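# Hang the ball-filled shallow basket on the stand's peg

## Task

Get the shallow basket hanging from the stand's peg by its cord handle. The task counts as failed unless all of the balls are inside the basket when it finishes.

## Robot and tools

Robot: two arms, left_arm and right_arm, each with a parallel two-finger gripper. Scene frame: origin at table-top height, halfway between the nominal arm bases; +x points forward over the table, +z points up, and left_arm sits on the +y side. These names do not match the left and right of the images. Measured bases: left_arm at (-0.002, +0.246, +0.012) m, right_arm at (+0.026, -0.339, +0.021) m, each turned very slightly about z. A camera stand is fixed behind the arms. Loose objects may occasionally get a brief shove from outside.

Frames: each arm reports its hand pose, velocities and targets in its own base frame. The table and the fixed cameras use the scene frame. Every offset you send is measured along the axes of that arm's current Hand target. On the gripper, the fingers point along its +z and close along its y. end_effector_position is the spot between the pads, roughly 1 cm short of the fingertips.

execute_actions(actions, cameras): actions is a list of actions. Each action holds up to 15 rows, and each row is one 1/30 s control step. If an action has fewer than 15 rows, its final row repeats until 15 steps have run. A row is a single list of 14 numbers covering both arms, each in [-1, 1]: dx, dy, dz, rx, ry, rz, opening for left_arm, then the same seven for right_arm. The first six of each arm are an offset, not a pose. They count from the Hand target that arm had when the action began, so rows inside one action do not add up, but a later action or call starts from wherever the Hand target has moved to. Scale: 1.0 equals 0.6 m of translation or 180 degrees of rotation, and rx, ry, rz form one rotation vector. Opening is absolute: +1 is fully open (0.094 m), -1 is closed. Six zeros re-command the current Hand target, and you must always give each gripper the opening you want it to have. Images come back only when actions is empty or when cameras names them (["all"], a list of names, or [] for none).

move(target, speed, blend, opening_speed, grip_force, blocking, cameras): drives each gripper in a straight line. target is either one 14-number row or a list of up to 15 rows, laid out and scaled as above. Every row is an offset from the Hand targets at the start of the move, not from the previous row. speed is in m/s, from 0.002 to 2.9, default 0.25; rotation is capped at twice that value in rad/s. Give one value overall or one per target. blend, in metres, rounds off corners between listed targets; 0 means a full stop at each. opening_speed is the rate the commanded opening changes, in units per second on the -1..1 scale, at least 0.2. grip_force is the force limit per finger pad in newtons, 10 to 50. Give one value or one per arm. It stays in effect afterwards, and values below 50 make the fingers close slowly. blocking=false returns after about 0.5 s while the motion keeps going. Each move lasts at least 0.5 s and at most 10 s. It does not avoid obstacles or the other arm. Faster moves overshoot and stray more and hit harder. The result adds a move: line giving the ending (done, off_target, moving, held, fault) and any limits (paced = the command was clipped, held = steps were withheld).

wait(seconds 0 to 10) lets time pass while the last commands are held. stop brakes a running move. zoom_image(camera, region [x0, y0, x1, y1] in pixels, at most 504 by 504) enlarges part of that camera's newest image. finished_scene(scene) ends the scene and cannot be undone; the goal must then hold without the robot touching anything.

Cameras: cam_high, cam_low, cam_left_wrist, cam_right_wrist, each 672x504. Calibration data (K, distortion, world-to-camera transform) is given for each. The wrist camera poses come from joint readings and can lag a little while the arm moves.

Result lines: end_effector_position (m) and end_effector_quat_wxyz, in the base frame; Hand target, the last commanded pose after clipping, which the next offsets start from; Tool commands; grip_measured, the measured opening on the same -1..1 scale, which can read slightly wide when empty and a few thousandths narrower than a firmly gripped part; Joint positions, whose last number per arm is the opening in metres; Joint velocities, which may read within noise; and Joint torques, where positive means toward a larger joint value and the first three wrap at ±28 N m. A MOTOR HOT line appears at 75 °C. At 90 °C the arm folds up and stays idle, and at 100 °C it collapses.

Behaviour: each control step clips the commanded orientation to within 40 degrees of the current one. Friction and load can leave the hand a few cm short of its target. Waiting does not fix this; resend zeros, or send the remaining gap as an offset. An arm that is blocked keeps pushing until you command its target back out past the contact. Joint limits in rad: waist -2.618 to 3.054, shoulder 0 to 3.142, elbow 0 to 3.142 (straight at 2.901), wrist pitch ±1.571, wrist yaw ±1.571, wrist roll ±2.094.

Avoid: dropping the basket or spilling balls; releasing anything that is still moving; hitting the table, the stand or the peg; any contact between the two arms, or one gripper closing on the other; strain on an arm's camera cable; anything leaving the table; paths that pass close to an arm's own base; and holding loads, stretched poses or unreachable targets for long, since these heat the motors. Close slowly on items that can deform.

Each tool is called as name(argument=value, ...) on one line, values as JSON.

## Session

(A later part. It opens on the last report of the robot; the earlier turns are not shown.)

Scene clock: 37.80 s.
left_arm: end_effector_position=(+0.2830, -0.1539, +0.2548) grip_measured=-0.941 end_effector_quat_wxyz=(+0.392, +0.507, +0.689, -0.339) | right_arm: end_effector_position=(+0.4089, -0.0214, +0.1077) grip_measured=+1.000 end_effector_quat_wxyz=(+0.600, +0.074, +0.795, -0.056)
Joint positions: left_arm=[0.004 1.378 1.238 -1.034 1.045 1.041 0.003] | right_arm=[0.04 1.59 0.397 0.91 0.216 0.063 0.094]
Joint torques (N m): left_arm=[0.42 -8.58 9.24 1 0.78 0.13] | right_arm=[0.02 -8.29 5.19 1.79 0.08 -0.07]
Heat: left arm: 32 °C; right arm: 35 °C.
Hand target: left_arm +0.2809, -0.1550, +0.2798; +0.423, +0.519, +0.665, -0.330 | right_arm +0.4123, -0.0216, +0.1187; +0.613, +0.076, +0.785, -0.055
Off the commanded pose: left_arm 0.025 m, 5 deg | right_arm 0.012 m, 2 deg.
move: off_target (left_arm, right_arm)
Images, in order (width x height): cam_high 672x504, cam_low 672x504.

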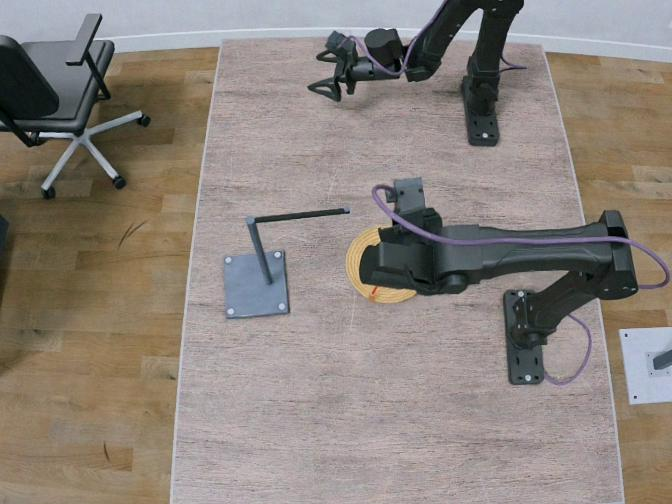

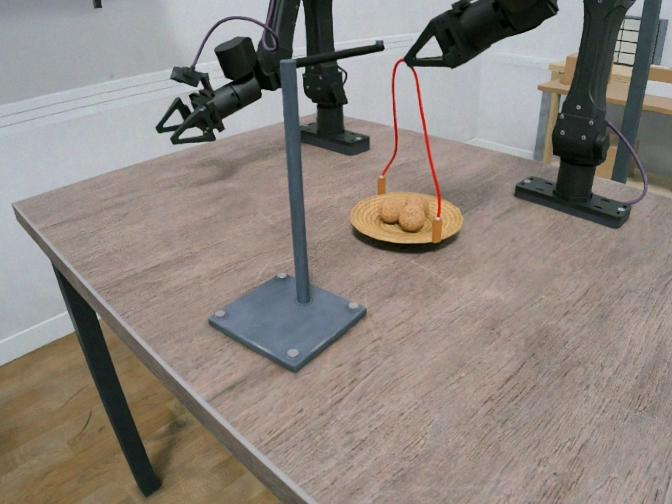

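move(target=[0,0.003,0,0,-0.094,0,-1,0,0,0,0,0,0,1], speed=0.06, cameras=["cam_low","cam_high"])

zoom_image(camera="cam_low", region=[320, 30, 500, 260])

Scene clock: 41.43 s.
left_arm: end_effector_position=(+0.2912, -0.1535, +0.2630) grip_measured=-0.941 end_effector_quat_wxyz=(+0.494, +0.453, +0.623, -0.404) | right_arm: end_effector_position=(+0.4089, -0.0214, +0.1077) grip_measured=+1.000 end_effector_quat_wxyz=(+0.600, +0.074, +0.795, -0.056)
Joint positions: left_arm=[0.069 1.289 0.947 -0.45 1.306 0.718 0.003] | right_arm=[0.04 1.59 0.397 0.91 0.216 0.063 0.094]
Joint torques (N m): left_arm=[0.32 -8.62 5.89 1.7 0.85 -0.01] | right_arm=[0.05 -8.18 5.42 1.81 0.1 -0.05]
Heat: left arm: 32 °C; right arm: 35 °C.
Hand target: left_arm +0.2826, -0.1546, +0.2798; +0.517, +0.465, +0.595, -0.403 | right_arm +0.4123, -0.0216, +0.1187; +0.613, +0.076, +0.785, -0.055
Off the commanded pose: left_arm 0.019 m, 4 deg | right_arm 0.012 m, 2 deg.
move: off_target (left_arm, right_arm)
Images, in order (width x height): cam_high 672x504, cam_low 672x504.

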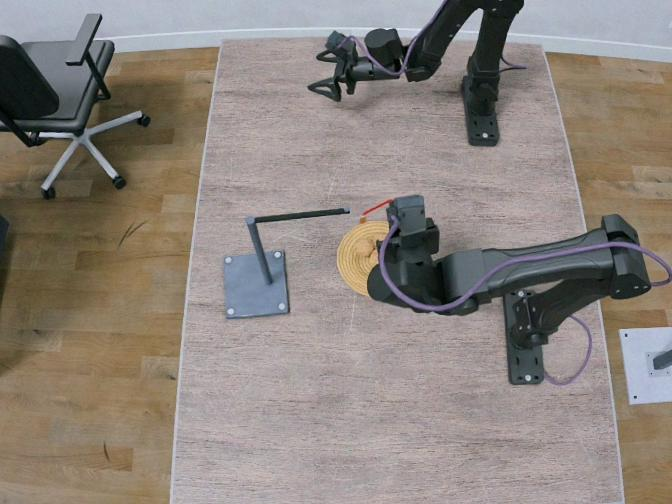

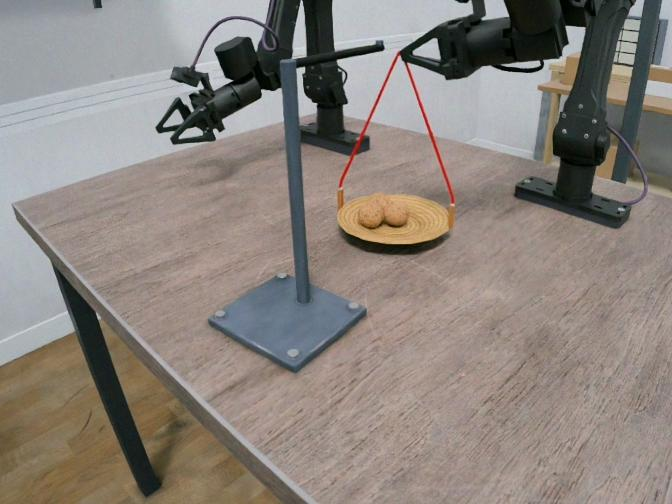

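Scaled by 2.191.

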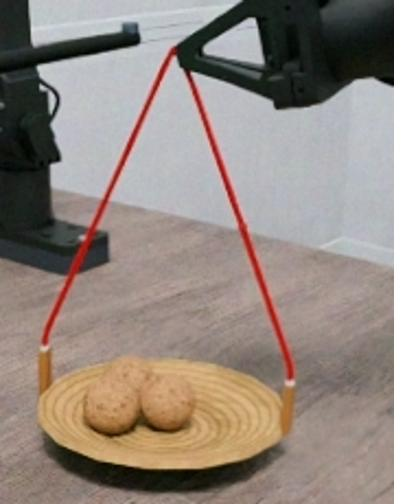

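move(target=[-0.033,0,-0.005,0,0,0,-1,0,0,0,0,0,0,1], speed=0.03, cameras=["all"])

zoom_image(camera="cam_low", region=[320, 30, 500, 260])

Scene clock: 42.87 s.
left_arm: end_effector_position=(+0.2877, -0.1537, +0.2685) grip_measured=-0.941 end_effector_quat_wxyz=(+0.488, +0.445, +0.629, -0.411) | right_arm: end_effector_position=(+0.4089, -0.0214, +0.1077) grip_measured=+1.000 end_effector_quat_wxyz=(+0.600, +0.074, +0.795, -0.056)
Joint positions: left_arm=[0.069 1.274 0.961 -0.483 1.306 0.694 0.003] | right_arm=[0.04 1.59 0.397 0.91 0.216 0.063 0.094]
Joint torques (N m): left_arm=[0.34 -8.36 10.36 1.49 0.84 -0.02] | right_arm=[0.01 -8.1 5.2 1.8 0.07 -0.06]
Heat: left arm: 32 °C; right arm: 35 °C.
Hand target: left_arm +0.2825, -0.1544, +0.2998; +0.517, +0.465, +0.595, -0.403 | right_arm +0.4123, -0.0216, +0.1187; +0.613, +0.076, +0.785, -0.055
Off the commanded pose: left_arm 0.032 m, 6 deg | right_arm 0.012 m, 2 deg.
move: off_target (left_arm, right_arm)
camera_calibration:
cam_left_wrist: T_world_to_cam=[[-0.975846, -0.2168, -0.0268868, 0.25706], [-0.147378, 0.744169, -0.651531, 0.339135], [0.16126, -0.631831, -0.758145, 0.16349], [0, 0, 0, 1]] pos_world=[0.274467, -0.0933448, 0.351817]
cam_right_wrist: T_world_to_cam=[[-0.267352, -0.958028, -0.103467, 0.099331], [-0.784512, 0.278754, -0.553928, 0.389387], [0.559521, -0.0669224, -0.82611, -0.0412862], [0, 0, 0, 1]] pos_world=[0.355135, -0.0161441, 0.191863]

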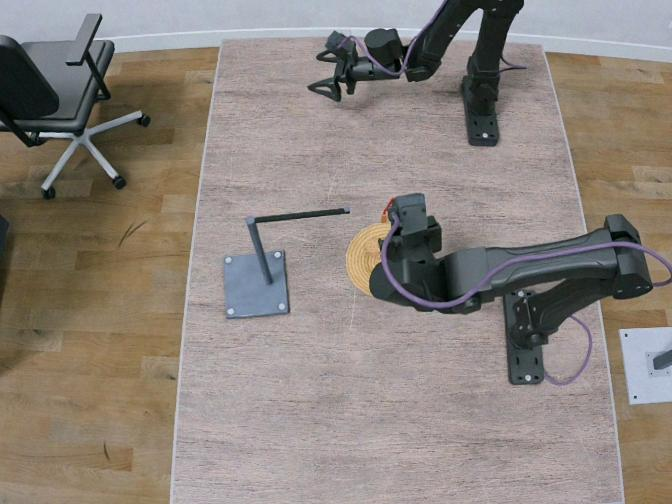

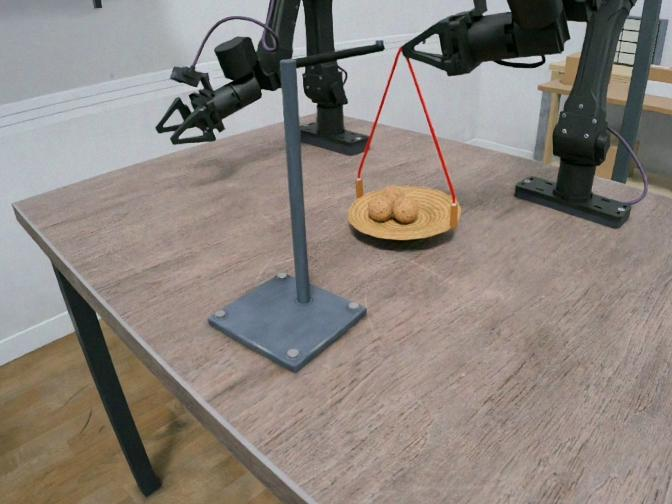

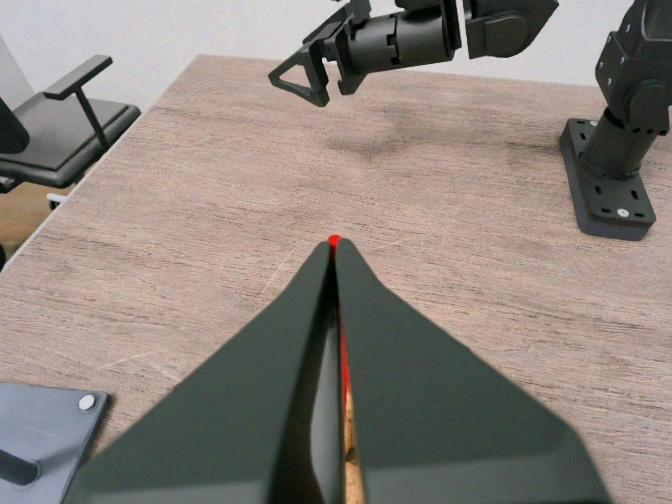

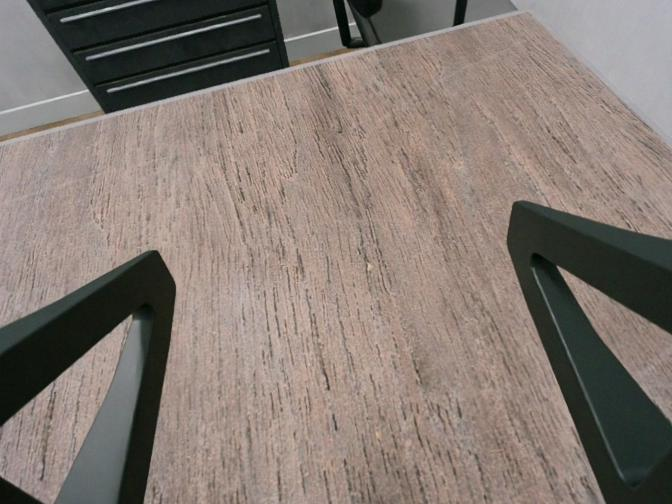

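Scaled by 2.191.

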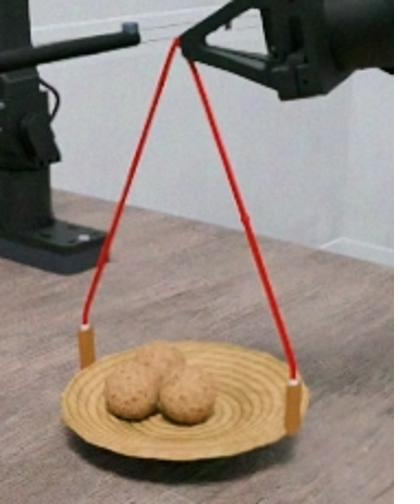

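move(target=[[-0.0743,0,-0.0104,0,0,0,-1,0,0,0,0,0,0,1],[-0.063,0.02,-0.0905,0,0,0,-1,0,0,0,0,0,0,1]], speed=0.05, blend=[0.01,0], cameras=["all"])

zoom_image(camera="cam_low", region=[280, 0, 500, 260])

Scene clock: 46.70 s.
left_arm: end_effector_position=(+0.2790, -0.1049, +0.3276) grip_measured=-0.941 end_effector_quat_wxyz=(+0.499, +0.457, +0.622, -0.395) | right_arm: end_effector_position=(+0.4089, -0.0214, +0.1077) grip_measured=+1.000 end_effector_quat_wxyz=(+0.600, +0.074, +0.795, -0.056)
Joint positions: left_arm=[0.272 1.48 1.442 -1.556 1.379 1.558 0.003] | right_arm=[0.04 1.59 0.397 0.91 0.216 0.063 0.094]
Joint torques (N m): left_arm=[0.24 -5.41 8.75 0.31 1.06 0.15] | right_arm=[-0.14 -8.13 5.33 1.76 0.08 -0.03]
Heat: left arm: 32 °C; right arm: 35 °C.
Hand target: left_arm +0.2824, -0.1046, +0.3449; +0.517, +0.465, +0.595, -0.403 | right_arm +0.4123, -0.0216, +0.1187; +0.613, +0.076, +0.785, -0.055
Off the commanded pose: left_arm 0.018 m, 4 deg | right_arm 0.012 m, 2 deg.
joint sent to its limit (left arm) — joint 4 (wrist pitch), lower limit. The joint targets still meet the commanded pose.
move: off_target (left_arm, right_arm)
camera_calibration:
cam_left_wrist: T_world_to_cam=[[-0.972949, -0.218623, -0.0746573, 0.27539], [-0.119916, 0.754154, -0.645656, 0.331556], [0.197458, -0.619238, -0.75997, 0.2325], [0, 0, 0, 1]] pos_world=[0.26179, -0.0458654, 0.411324]
cam_right_wrist: T_world_to_cam=[[-0.267352, -0.958028, -0.103467, 0.099331], [-0.784512, 0.278754, -0.553928, 0.389387], [0.559521, -0.0669224, -0.82611, -0.0412862], [0, 0, 0, 1]] pos_world=[0.355135, -0.0161441, 0.191863]

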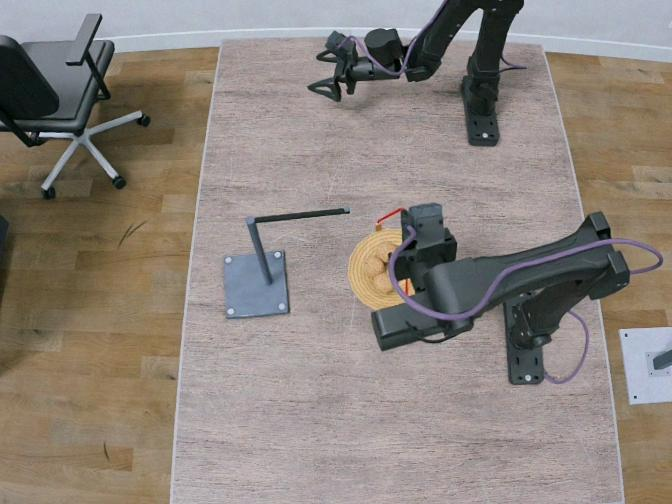

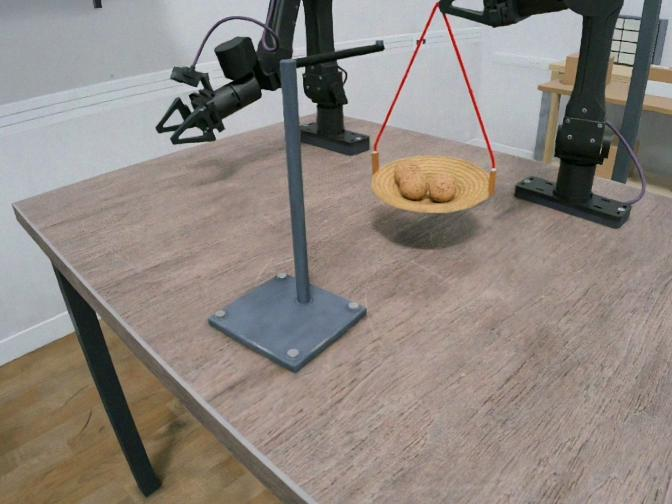

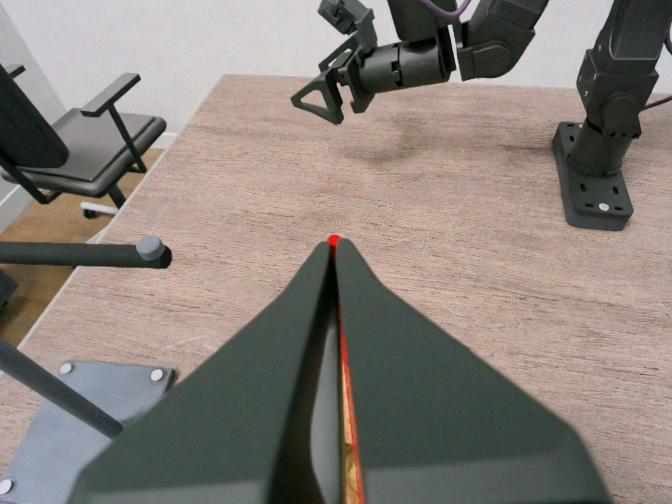

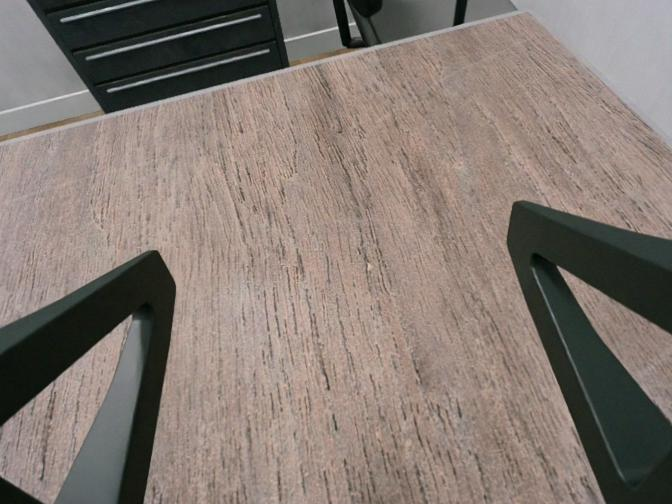

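Scaled by 1.938.

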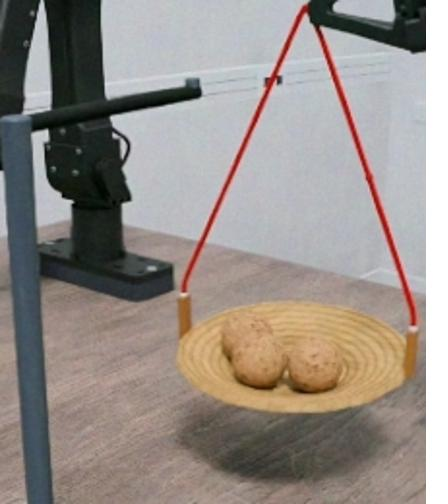

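move(target=[-0.0128,0.089,0.0553,0,0,0,-1,0,0,0,0,0,0,1], speed=0.05, cameras=["all"])

zoom_image(camera="cam_low", region=[280, 0, 500, 260])

Scene clock: 50.17 s.
left_arm: end_effector_position=(+0.3464, -0.1203, +0.3344) grip_measured=-0.941 end_effector_quat_wxyz=(+0.500, +0.458, +0.618, -0.398) | right_arm: end_effector_position=(+0.4089, -0.0214, +0.1077) grip_measured=+1.000 end_effector_quat_wxyz=(+0.600, +0.074, +0.795, -0.056)
Joint positions: left_arm=[0.165 1.59 1.539 -1.045 1.363 1.051 0.003] | right_arm=[0.04 1.59 0.397 0.91 0.216 0.063 0.094]
Joint torques (N m): left_arm=[-0.46 -8.57 6.42 1.27 0.93 0] | right_arm=[0.02 -8.32 5.48 1.73 0.07 -0.01]
Heat: left arm: 33 °C; right arm: 35 °C.
Hand target: left_arm +0.3425, -0.1245, +0.3477; +0.517, +0.465, +0.595, -0.403 | right_arm +0.4123, -0.0216, +0.1187; +0.613, +0.076, +0.785, -0.055
Off the commanded pose: left_arm 0.015 m, 3 deg | right_arm 0.012 m, 2 deg.
move: off_target (left_arm, right_arm)
camera_calibration:
cam_left_wrist: T_world_to_cam=[[-0.974292, -0.212242, -0.0755572, 0.339494], [-0.113001, 0.750522, -0.651113, 0.354601], [0.194901, -0.625836, -0.755211, 0.213173], [0, 0, 0, 1]] pos_world=[0.329288, -0.0606691, 0.417527]
cam_right_wrist: T_world_to_cam=[[-0.267352, -0.958028, -0.103467, 0.099331], [-0.784512, 0.278754, -0.553928, 0.389387], [0.559521, -0.0669224, -0.82611, -0.0412862], [0, 0, 0, 1]] pos_world=[0.355135, -0.0161441, 0.191863]

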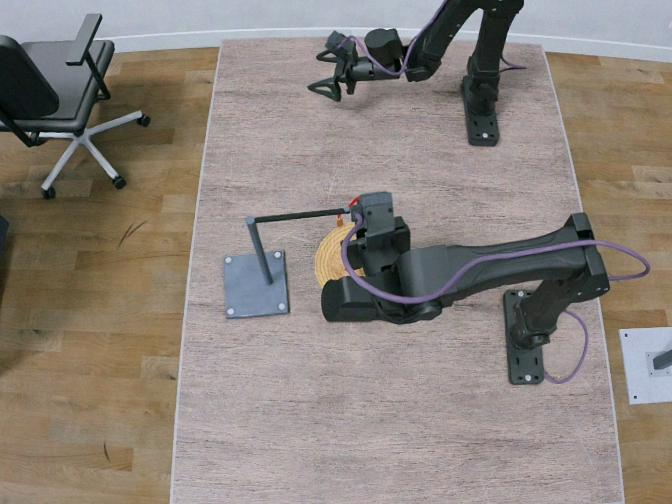

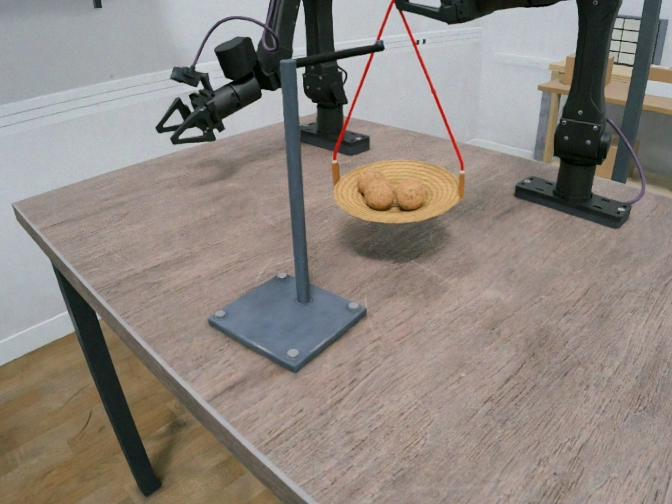

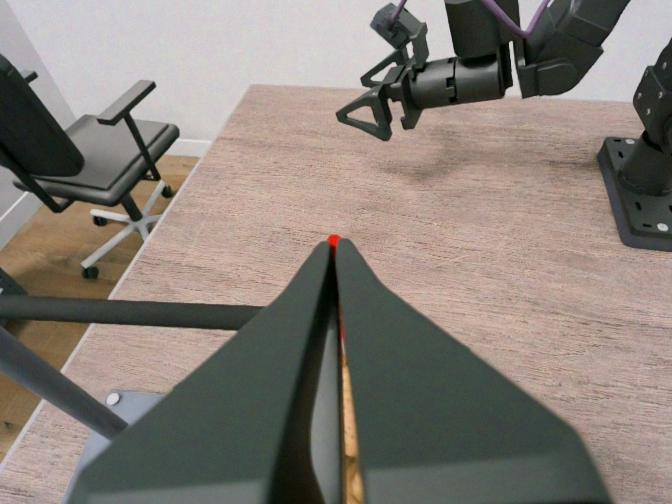

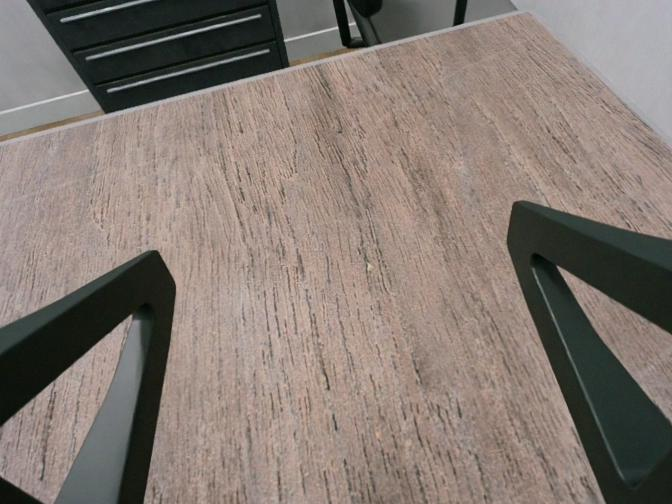

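Scaled by 1.938.

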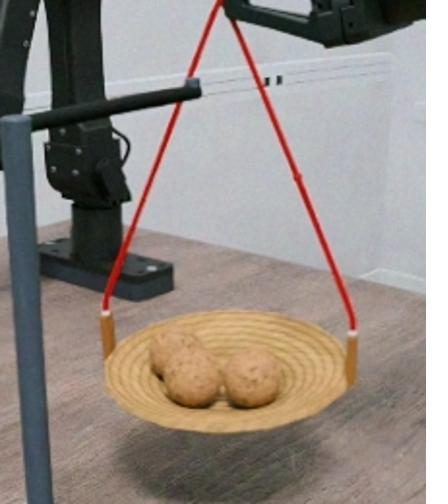

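move(target=[-0.0043,0.0985,0.0312,0,0,0,-1,0,0,0,0,0,0,1], speed=0.04, cameras=["cam_high","cam_low","cam_left_wrist"])

zoom_image(camera="cam_low", region=[260, 0, 480, 260])

zoom_image(camera="cam_high", region=[230, 170, 430, 320])

Scene clock: 53.03 s.
left_arm: end_effector_position=(+0.4021, -0.1247, +0.3315) grip_measured=-0.941 end_effector_quat_wxyz=(+0.499, +0.451, +0.621, -0.402) | right_arm: end_effector_position=(+0.4089, -0.0214, +0.1077) grip_measured=+1.000 end_effector_quat_wxyz=(+0.600, +0.074, +0.795, -0.056)
Joint positions: left_arm=[0.127 1.753 1.679 -0.853 1.345 0.865 0.003] | right_arm=[0.04 1.59 0.397 0.91 0.216 0.063 0.094]
Joint torques (N m): left_arm=[-0.47 -8.55 9.77 1.52 0.84 -0.01] | right_arm=[-0.01 -8.29 5.2 1.79 0.12 -0.05]
Heat: left arm: 33 °C; right arm: 35 °C.
Hand target: left_arm +0.4044, -0.1285, +0.3478; +0.517, +0.465, +0.595, -0.403 | right_arm +0.4123, -0.0216, +0.1187; +0.613, +0.076, +0.785, -0.055
Off the commanded pose: left_arm 0.017 m, 4 deg | right_arm 0.012 m, 2 deg.
move: off_target (left_arm, right_arm)
camera_calibration:
cam_left_wrist: T_world_to_cam=[[-0.973873, -0.218474, -0.0619774, 0.387234], [-0.125275, 0.744466, -0.655802, 0.368057], [0.189416, -0.630903, -0.752384, 0.19807], [0, 0, 0, 1]] pos_world=[0.385707, -0.0644422, 0.414398]
Images, in order (width x height): cam_high 672x504, cam_low 672x504, cam_left_wrist 672x504.

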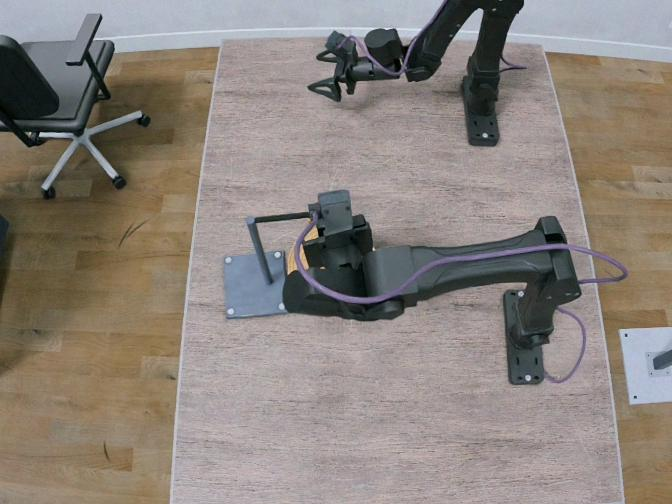

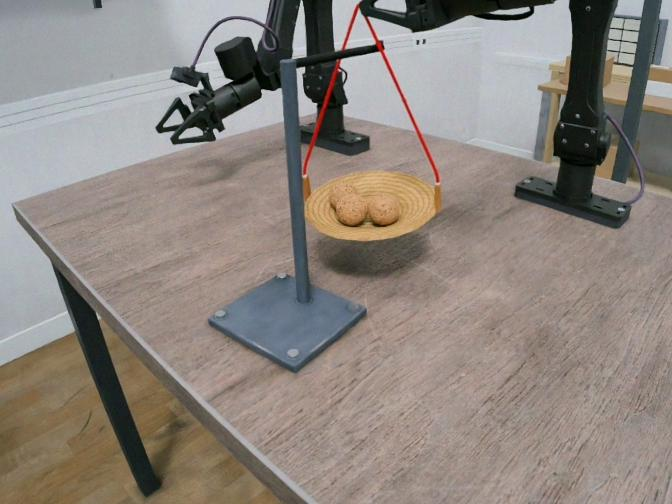

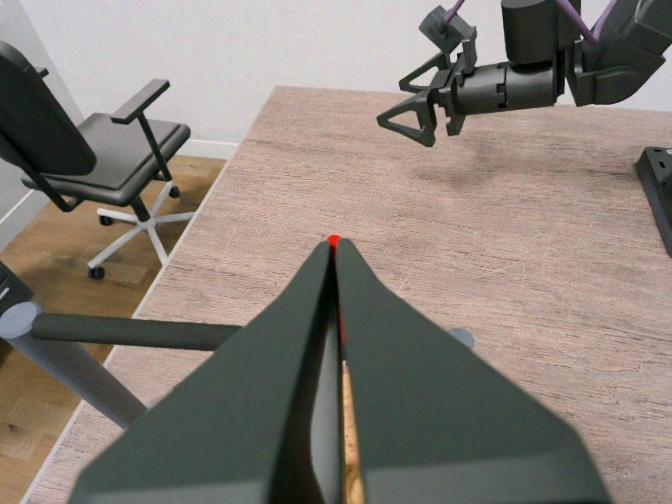

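Scaled by 1.938.

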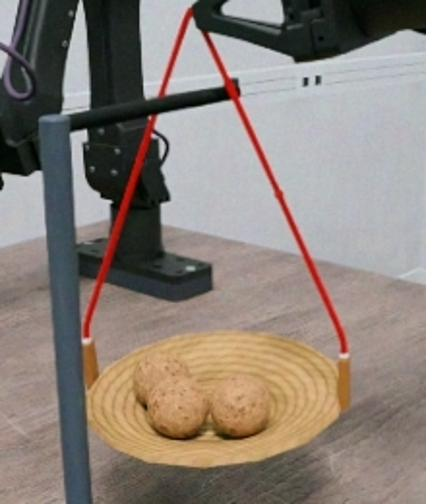

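Scaled by 2.520.

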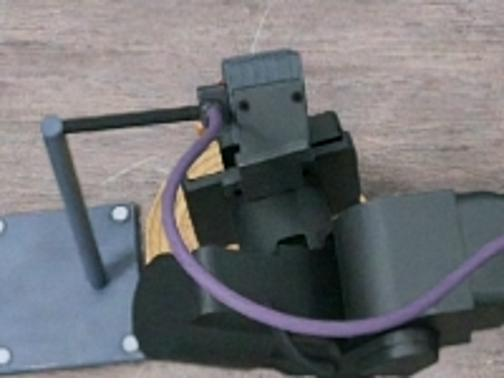

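move(target=[0.0363,0,0.0051,0,0,0,-1,0,0,0,0,0,0,1], speed=0.03, cameras=["cam_low","cam_left_wrist"])

zoom_image(camera="cam_low", region=[290, 0, 470, 130])

Scene clock: 54.87 s.
left_arm: end_effector_position=(+0.4069, -0.1241, +0.3210) grip_measured=-0.941 end_effector_quat_wxyz=(+0.508, +0.459, +0.614, -0.393) | right_arm: end_effector_position=(+0.4089, -0.0214, +0.1077) grip_measured=+1.000 end_effector_quat_wxyz=(+0.600, +0.074, +0.795, -0.056)
Joint positions: left_arm=[0.127 1.753 1.628 -0.768 1.345 0.865 0.003] | right_arm=[0.04 1.59 0.397 0.91 0.216 0.063 0.094]
Joint torques (N m): left_arm=[-0.53 -9.32 5.75 1.57 0.82 -0.01] | right_arm=[-0.17 -8.23 5.26 1.83 0.02 0.02]
Heat: left arm: 33 °C; right arm: 35 °C.
Hand target: left_arm +0.4044, -0.1285, +0.3258; +0.517, +0.465, +0.595, -0.403 | right_arm +0.4123, -0.0216, +0.1187; +0.613, +0.076, +0.785, -0.055
Off the commanded pose: left_arm 0.007 m, 3 deg | right_arm 0.012 m, 2 deg.
move: off_target (left_arm, right_arm)
camera_calibration:
cam_left_wrist: T_world_to_cam=[[-0.97115, -0.218426, -0.0956978, 0.401052], [-0.103425, 0.747381, -0.656297, 0.352975], [0.214875, -0.627465, -0.748409, 0.178427], [0, 0, 0, 1]] pos_world=[0.387649, -0.0642493, 0.403573]
Images, in order (width x height): cam_low 672x504, cam_left_wrist 672x504.

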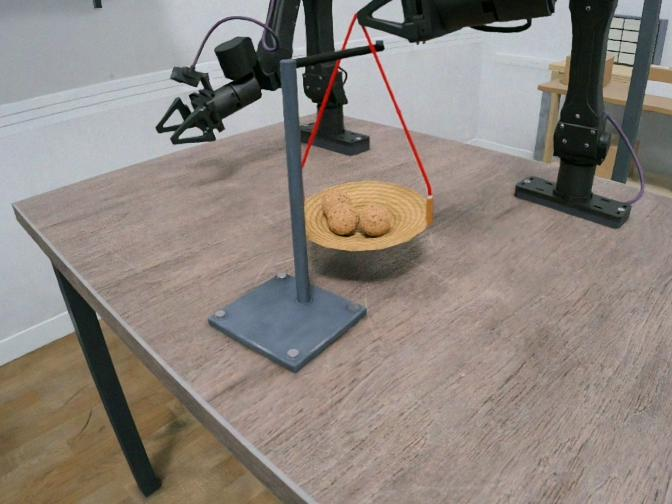

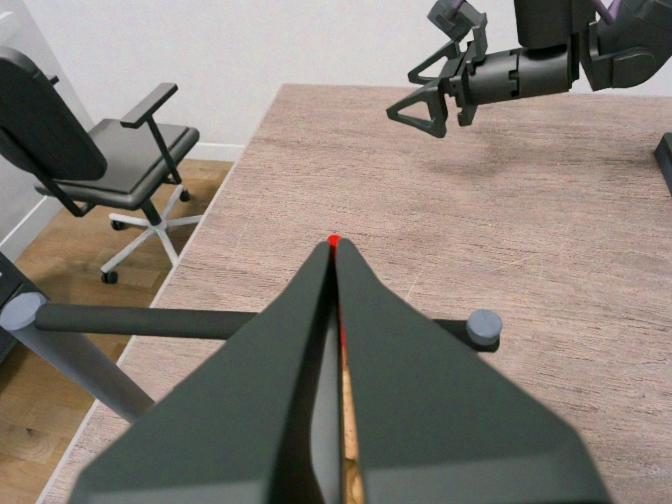

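Scaled by 2.800.

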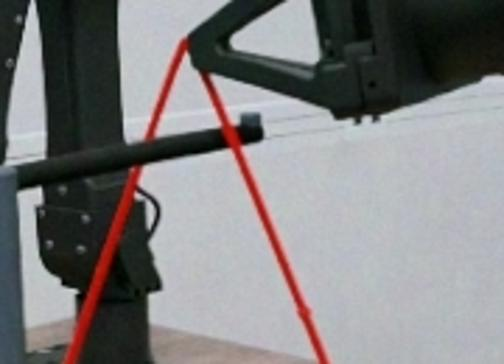

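move(target=[0.0281,0,0.004,0,0,0,-1,0,0,0,0,0,0,1], speed=0.03, cameras=["cam_low","cam_left_wrist"])

zoom_image(camera="cam_low", region=[290, 0, 470, 130])

Scene clock: 56.60 s.
left_arm: end_effector_position=(+0.4079, -0.1239, +0.3021) grip_measured=-0.941 end_effector_quat_wxyz=(+0.507, +0.458, +0.615, -0.394) | right_arm: end_effector_position=(+0.4089, -0.0214, +0.1077) grip_measured=+1.000 end_effector_quat_wxyz=(+0.600, +0.074, +0.795, -0.056)
Joint positions: left_arm=[0.127 1.753 1.555 -0.7 1.344 0.865 0.003] | right_arm=[0.04 1.59 0.397 0.91 0.216 0.063 0.094]
Joint torques (N m): left_arm=[-0.53 -9.76 5.79 1.53 0.83 0.01] | right_arm=[-0.09 -8.17 4.96 1.72 0.01 -0.01]
Heat: left arm: 33 °C; right arm: 35 °C.
Hand target: left_arm +0.4044, -0.1285, +0.3088; +0.517, +0.465, +0.595, -0.403 | right_arm +0.4123, -0.0216, +0.1187; +0.613, +0.076, +0.785, -0.055
Off the commanded pose: left_arm 0.009 m, 3 deg | right_arm 0.012 m, 2 deg.
move: off_target (left_arm, right_arm)
camera_calibration:
cam_left_wrist: T_world_to_cam=[[-0.971589, -0.218708, -0.0904538, 0.398897], [-0.107103, 0.747111, -0.656014, 0.34194], [0.211054, -0.627688, -0.749309, 0.165969], [0, 0, 0, 1]] pos_world=[0.389158, -0.0640481, 0.384761]
Images, in order (width x height): cam_low 672x504, cam_left_wrist 672x504.

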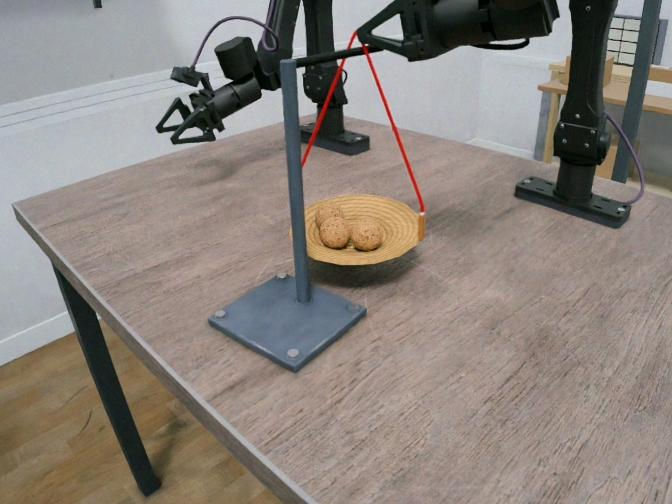

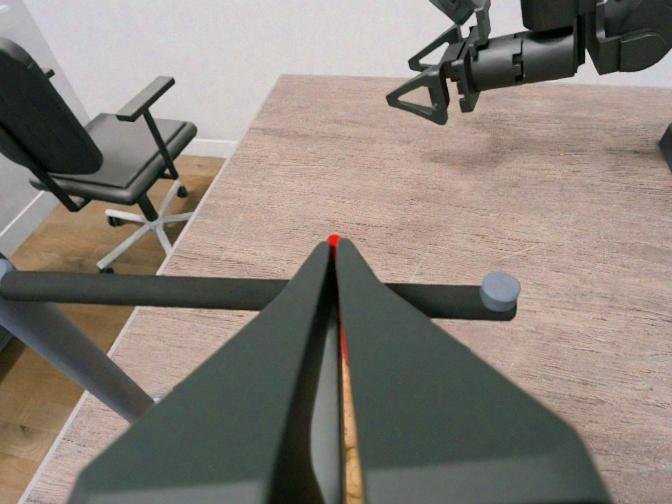

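Scaled by 2.800.

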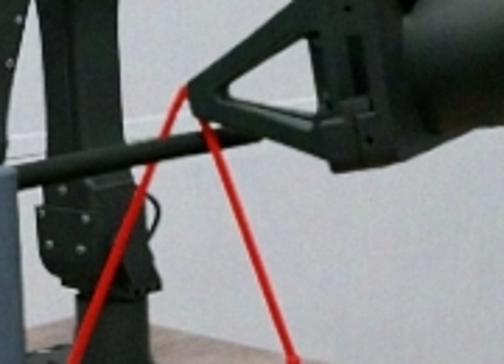

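move(target=[0.0132,0,0.0018,0,0,0,-1,0,0,0,0,0,0,1], speed=0.02, cameras=["cam_low","cam_left_wrist"])

zoom_image(camera="cam_low", region=[290, 0, 470, 130])

Scene clock: 57.87 s.
left_arm: end_effector_position=(+0.4075, -0.1244, +0.2961) grip_measured=-0.941 end_effector_quat_wxyz=(+0.509, +0.459, +0.611, -0.397) | right_arm: end_effector_position=(+0.4089, -0.0214, +0.1077) grip_measured=+1.000 end_effector_quat_wxyz=(+0.600, +0.074, +0.795, -0.056)
Joint positions: left_arm=[0.127 1.753 1.525 -0.666 1.354 0.864 0.003] | right_arm=[0.04 1.59 0.397 0.91 0.216 0.063 0.094]
Joint torques (N m): left_arm=[-0.53 -9.84 5.5 1.55 0.74 -0.01] | right_arm=[0.09 -8.16 5.46 1.77 0.07 -0.03]
Heat: left arm: 33 °C; right arm: 35 °C.
Hand target: left_arm +0.4044, -0.1284, +0.3008; +0.517, +0.465, +0.595, -0.403 | right_arm +0.4123, -0.0216, +0.1187; +0.613, +0.076, +0.785, -0.055
Off the commanded pose: left_arm 0.007 m, 2 deg | right_arm 0.012 m, 2 deg.
move: off_target (right_arm)
camera_calibration:
cam_left_wrist: T_world_to_cam=[[-0.972435, -0.213892, -0.0928431, 0.399521], [-0.100305, 0.743177, -0.661533, 0.336607], [0.210495, -0.633986, -0.744146, 0.15924], [0, 0, 0, 1]] pos_world=[0.388753, -0.0637481, 0.378267]
Images, in order (width x height): cam_low 672x504, cam_left_wrist 672x504.

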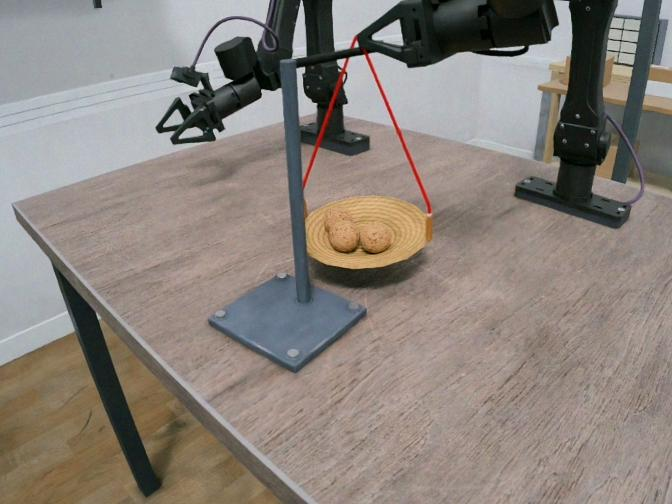

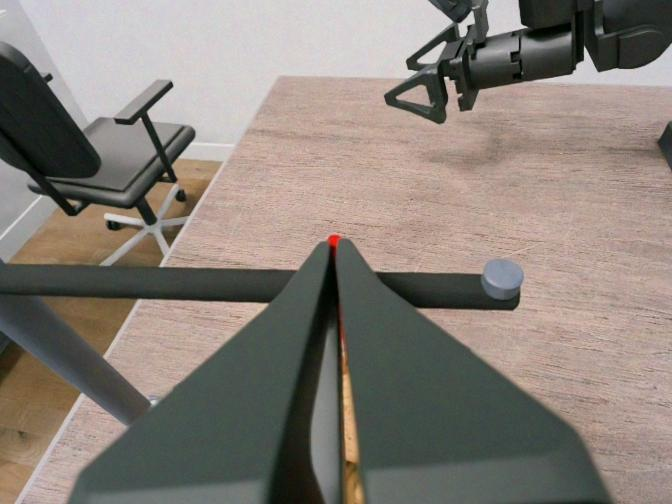

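Scaled by 2.800.

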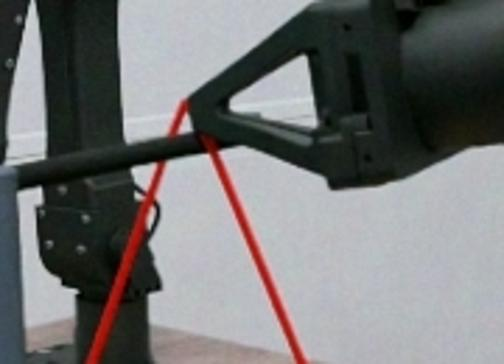

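move(target=[0.0115,0,0.0016,0,0,0,-1,0,0,0,0,0,0,1], speed=0.02, cameras=["cam_low","cam_left_wrist"])

zoom_image(camera="cam_low", region=[290, 0, 470, 130])

Scene clock: 59.07 s.
left_arm: end_effector_position=(+0.4073, -0.1252, +0.2951) grip_measured=-0.941 end_effector_quat_wxyz=(+0.517, +0.463, +0.599, -0.400) | right_arm: end_effector_position=(+0.4089, -0.0214, +0.1077) grip_measured=+1.000 end_effector_quat_wxyz=(+0.600, +0.074, +0.795, -0.056)
Joint positions: left_arm=[0.128 1.753 1.5 -0.611 1.378 0.855 0.003] | right_arm=[0.04 1.59 0.397 0.91 0.216 0.063 0.094]
Joint torques (N m): left_arm=[-0.58 -10.02 4.93 1.39 0.48 0.01] | right_arm=[0.03 -8.31 5.29 1.84 0.08 -0.04]
Heat: left arm: 33 °C; right arm: 35 °C.
Hand target: left_arm +0.4044, -0.1285, +0.2939; +0.517, +0.465, +0.595, -0.403 | right_arm +0.4123, -0.0216, +0.1187; +0.613, +0.076, +0.785, -0.055
Off the commanded pose: left_arm 0.005 m, 1 deg | right_arm 0.012 m, 2 deg.
move: off_target (right_arm)
camera_calibration:
cam_left_wrist: T_world_to_cam=[[-0.972973, -0.202062, -0.111776, 0.406331], [-0.0744572, 0.732721, -0.676444, 0.32919], [0.218585, -0.649839, -0.727963, 0.147966], [0, 0, 0, 1]] pos_world=[0.387516, -0.0629468, 0.37581]
Images, in order (width x height): cam_low 672x504, cam_left_wrist 672x504.

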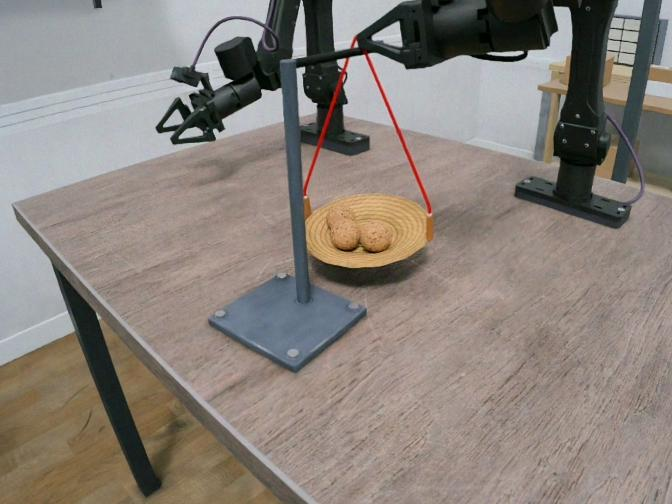

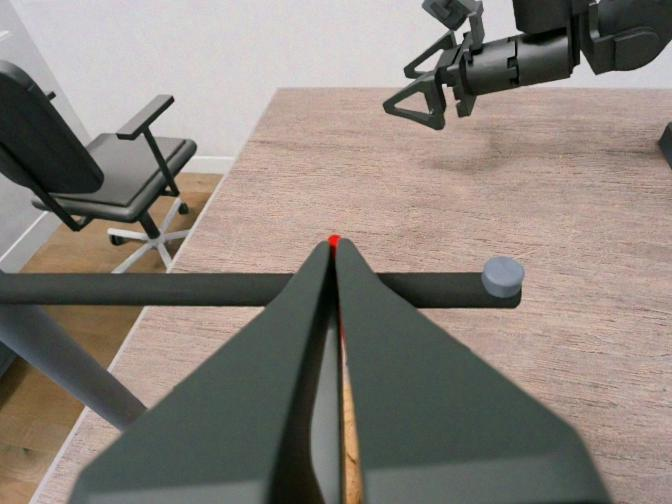

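Scaled by 2.800.

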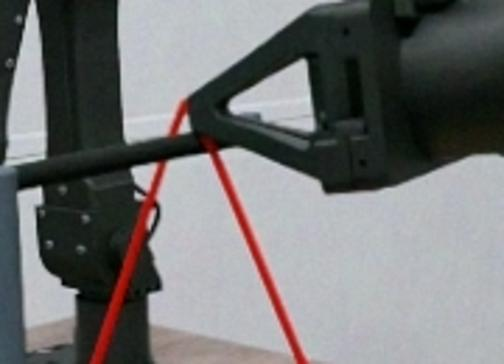

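move(target=[-0.004,0,0,0,0,0,-0.55,0,0,0,0,0,0,1], opening_speed=0.2, cameras=["cam_low","cam_left_wrist"])

zoom_image(camera="cam_low", region=[270, 0, 470, 280])

Scene clock: 61.70 s.
left_arm: end_effector_position=(+0.4087, -0.1250, +0.2948) grip_measured=-0.553 end_effector_quat_wxyz=(+0.517, +0.463, +0.601, -0.398) | right_arm: end_effector_position=(+0.4089, -0.0214, +0.1077) grip_measured=+1.000 end_effector_quat_wxyz=(+0.600, +0.074, +0.795, -0.056)
Joint positions: left_arm=[0.127 1.753 1.5 -0.602 1.371 0.846 0.021] | right_arm=[0.04 1.59 0.397 0.91 0.216 0.063 0.094]
Joint torques (N m): left_arm=[-0.59 -10.24 5.34 1.33 0.53 -0.01] | right_arm=[0.27 -8.23 5.39 1.77 0.02 -0.03]
Heat: left arm: 33 °C; right arm: 35 °C.
Hand target: left_arm +0.4045, -0.1288, +0.2963; +0.517, +0.465, +0.595, -0.403 | right_arm +0.4123, -0.0216, +0.1187; +0.613, +0.076, +0.785, -0.055
Off the commanded pose: left_arm 0.006 m, 1 deg | right_arm 0.012 m, 2 deg.
move: off_target (right_arm)
camera_calibration:
cam_left_wrist: T_world_to_cam=[[-0.971991, -0.206482, -0.112245, 0.406843], [-0.078402, 0.735125, -0.673383, 0.329958], [0.221555, -0.645722, -0.730723, 0.147603], [0, 0, 0, 1]] pos_world=[0.388615, -0.0632436, 0.375711]
Images, in order (width x height): cam_low 672x504, cam_left_wrist 672x504.

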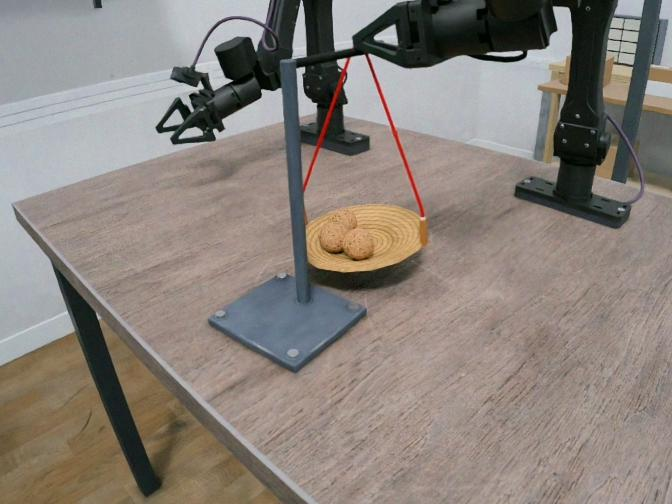

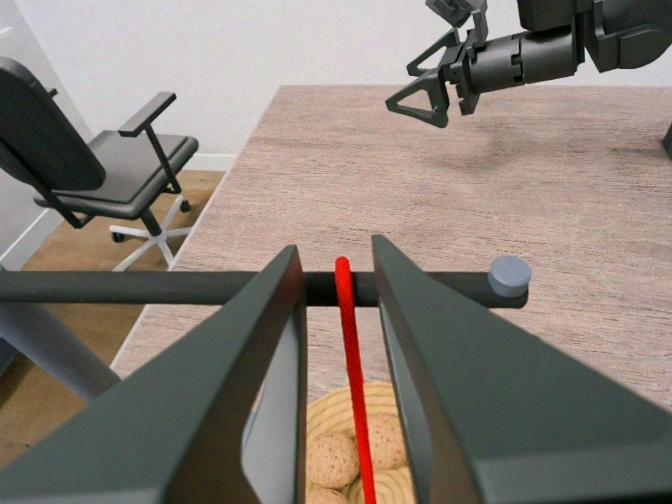

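Scaled by 1.800.

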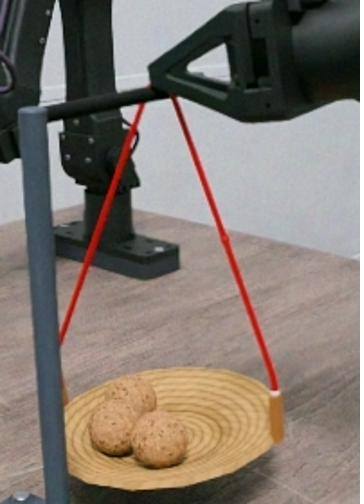

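move(target=[[-0.099,0,-0.014,0,0,0,-0.55,0,0,0,0,0,0,1],[-0.12,0,-0.25,0,0,0,-0.55,0,0,0,0,0,0,1]], speed=[0.04,0.12], cameras=["cam_low","cam_high"])

zoom_image(camera="cam_low", region=[270, 0, 470, 280])

Scene clock: 65.87 s.
left_arm: end_effector_position=(+0.3699, +0.0059, +0.3794) grip_measured=-0.552 end_effector_quat_wxyz=(+0.579, +0.369, +0.648, -0.329) | right_arm: end_effector_position=(+0.4089, -0.0214, +0.1077) grip_measured=+1.000 end_effector_quat_wxyz=(+0.600, +0.074, +0.795, -0.056)
Joint positions: left_arm=[0.518 1.785 1.921 -1.556 1.456 1.42 0.021] | right_arm=[0.04 1.59 0.397 0.91 0.216 0.063 0.094]
Joint torques (N m): left_arm=[-0.24 -8.01 8.2 0.58 0.75 0.16] | right_arm=[-0.2 -8.17 5.46 1.78 0.03 -0.02]
Heat: left arm: 33 °C; right arm: 35 °C.
Hand target: left_arm +0.3710, +0.0055, +0.3885; +0.517, +0.465, +0.595, -0.403 | right_arm +0.4123, -0.0216, +0.1187; +0.613, +0.076, +0.785, -0.055
Off the commanded pose: left_arm 0.009 m, 17 deg | right_arm 0.012 m, 2 deg.
joint sent to its limit (left arm) — joint 4 (wrist pitch), lower limit. The joint targets are off in orientation, not in position.
move: off_target (left_arm, right_arm)
Images, in order (width x height): cam_high 672x504, cam_low 672x504.

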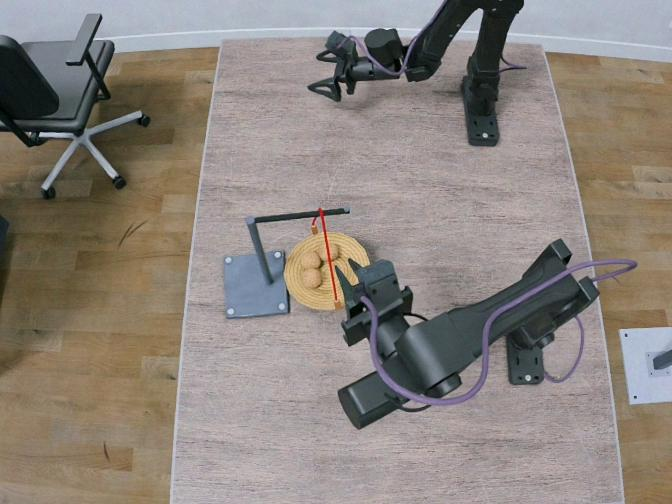

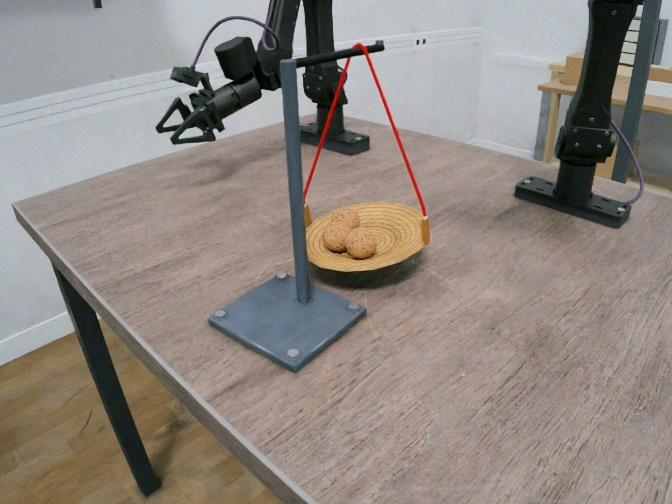

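Scaled by 1.800.

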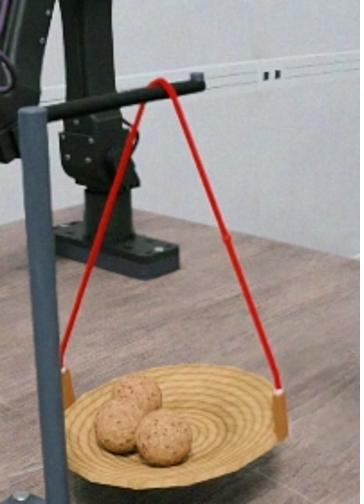

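Hung successfully.

finished_scene(scene=2)

The scene is finished: the task was done.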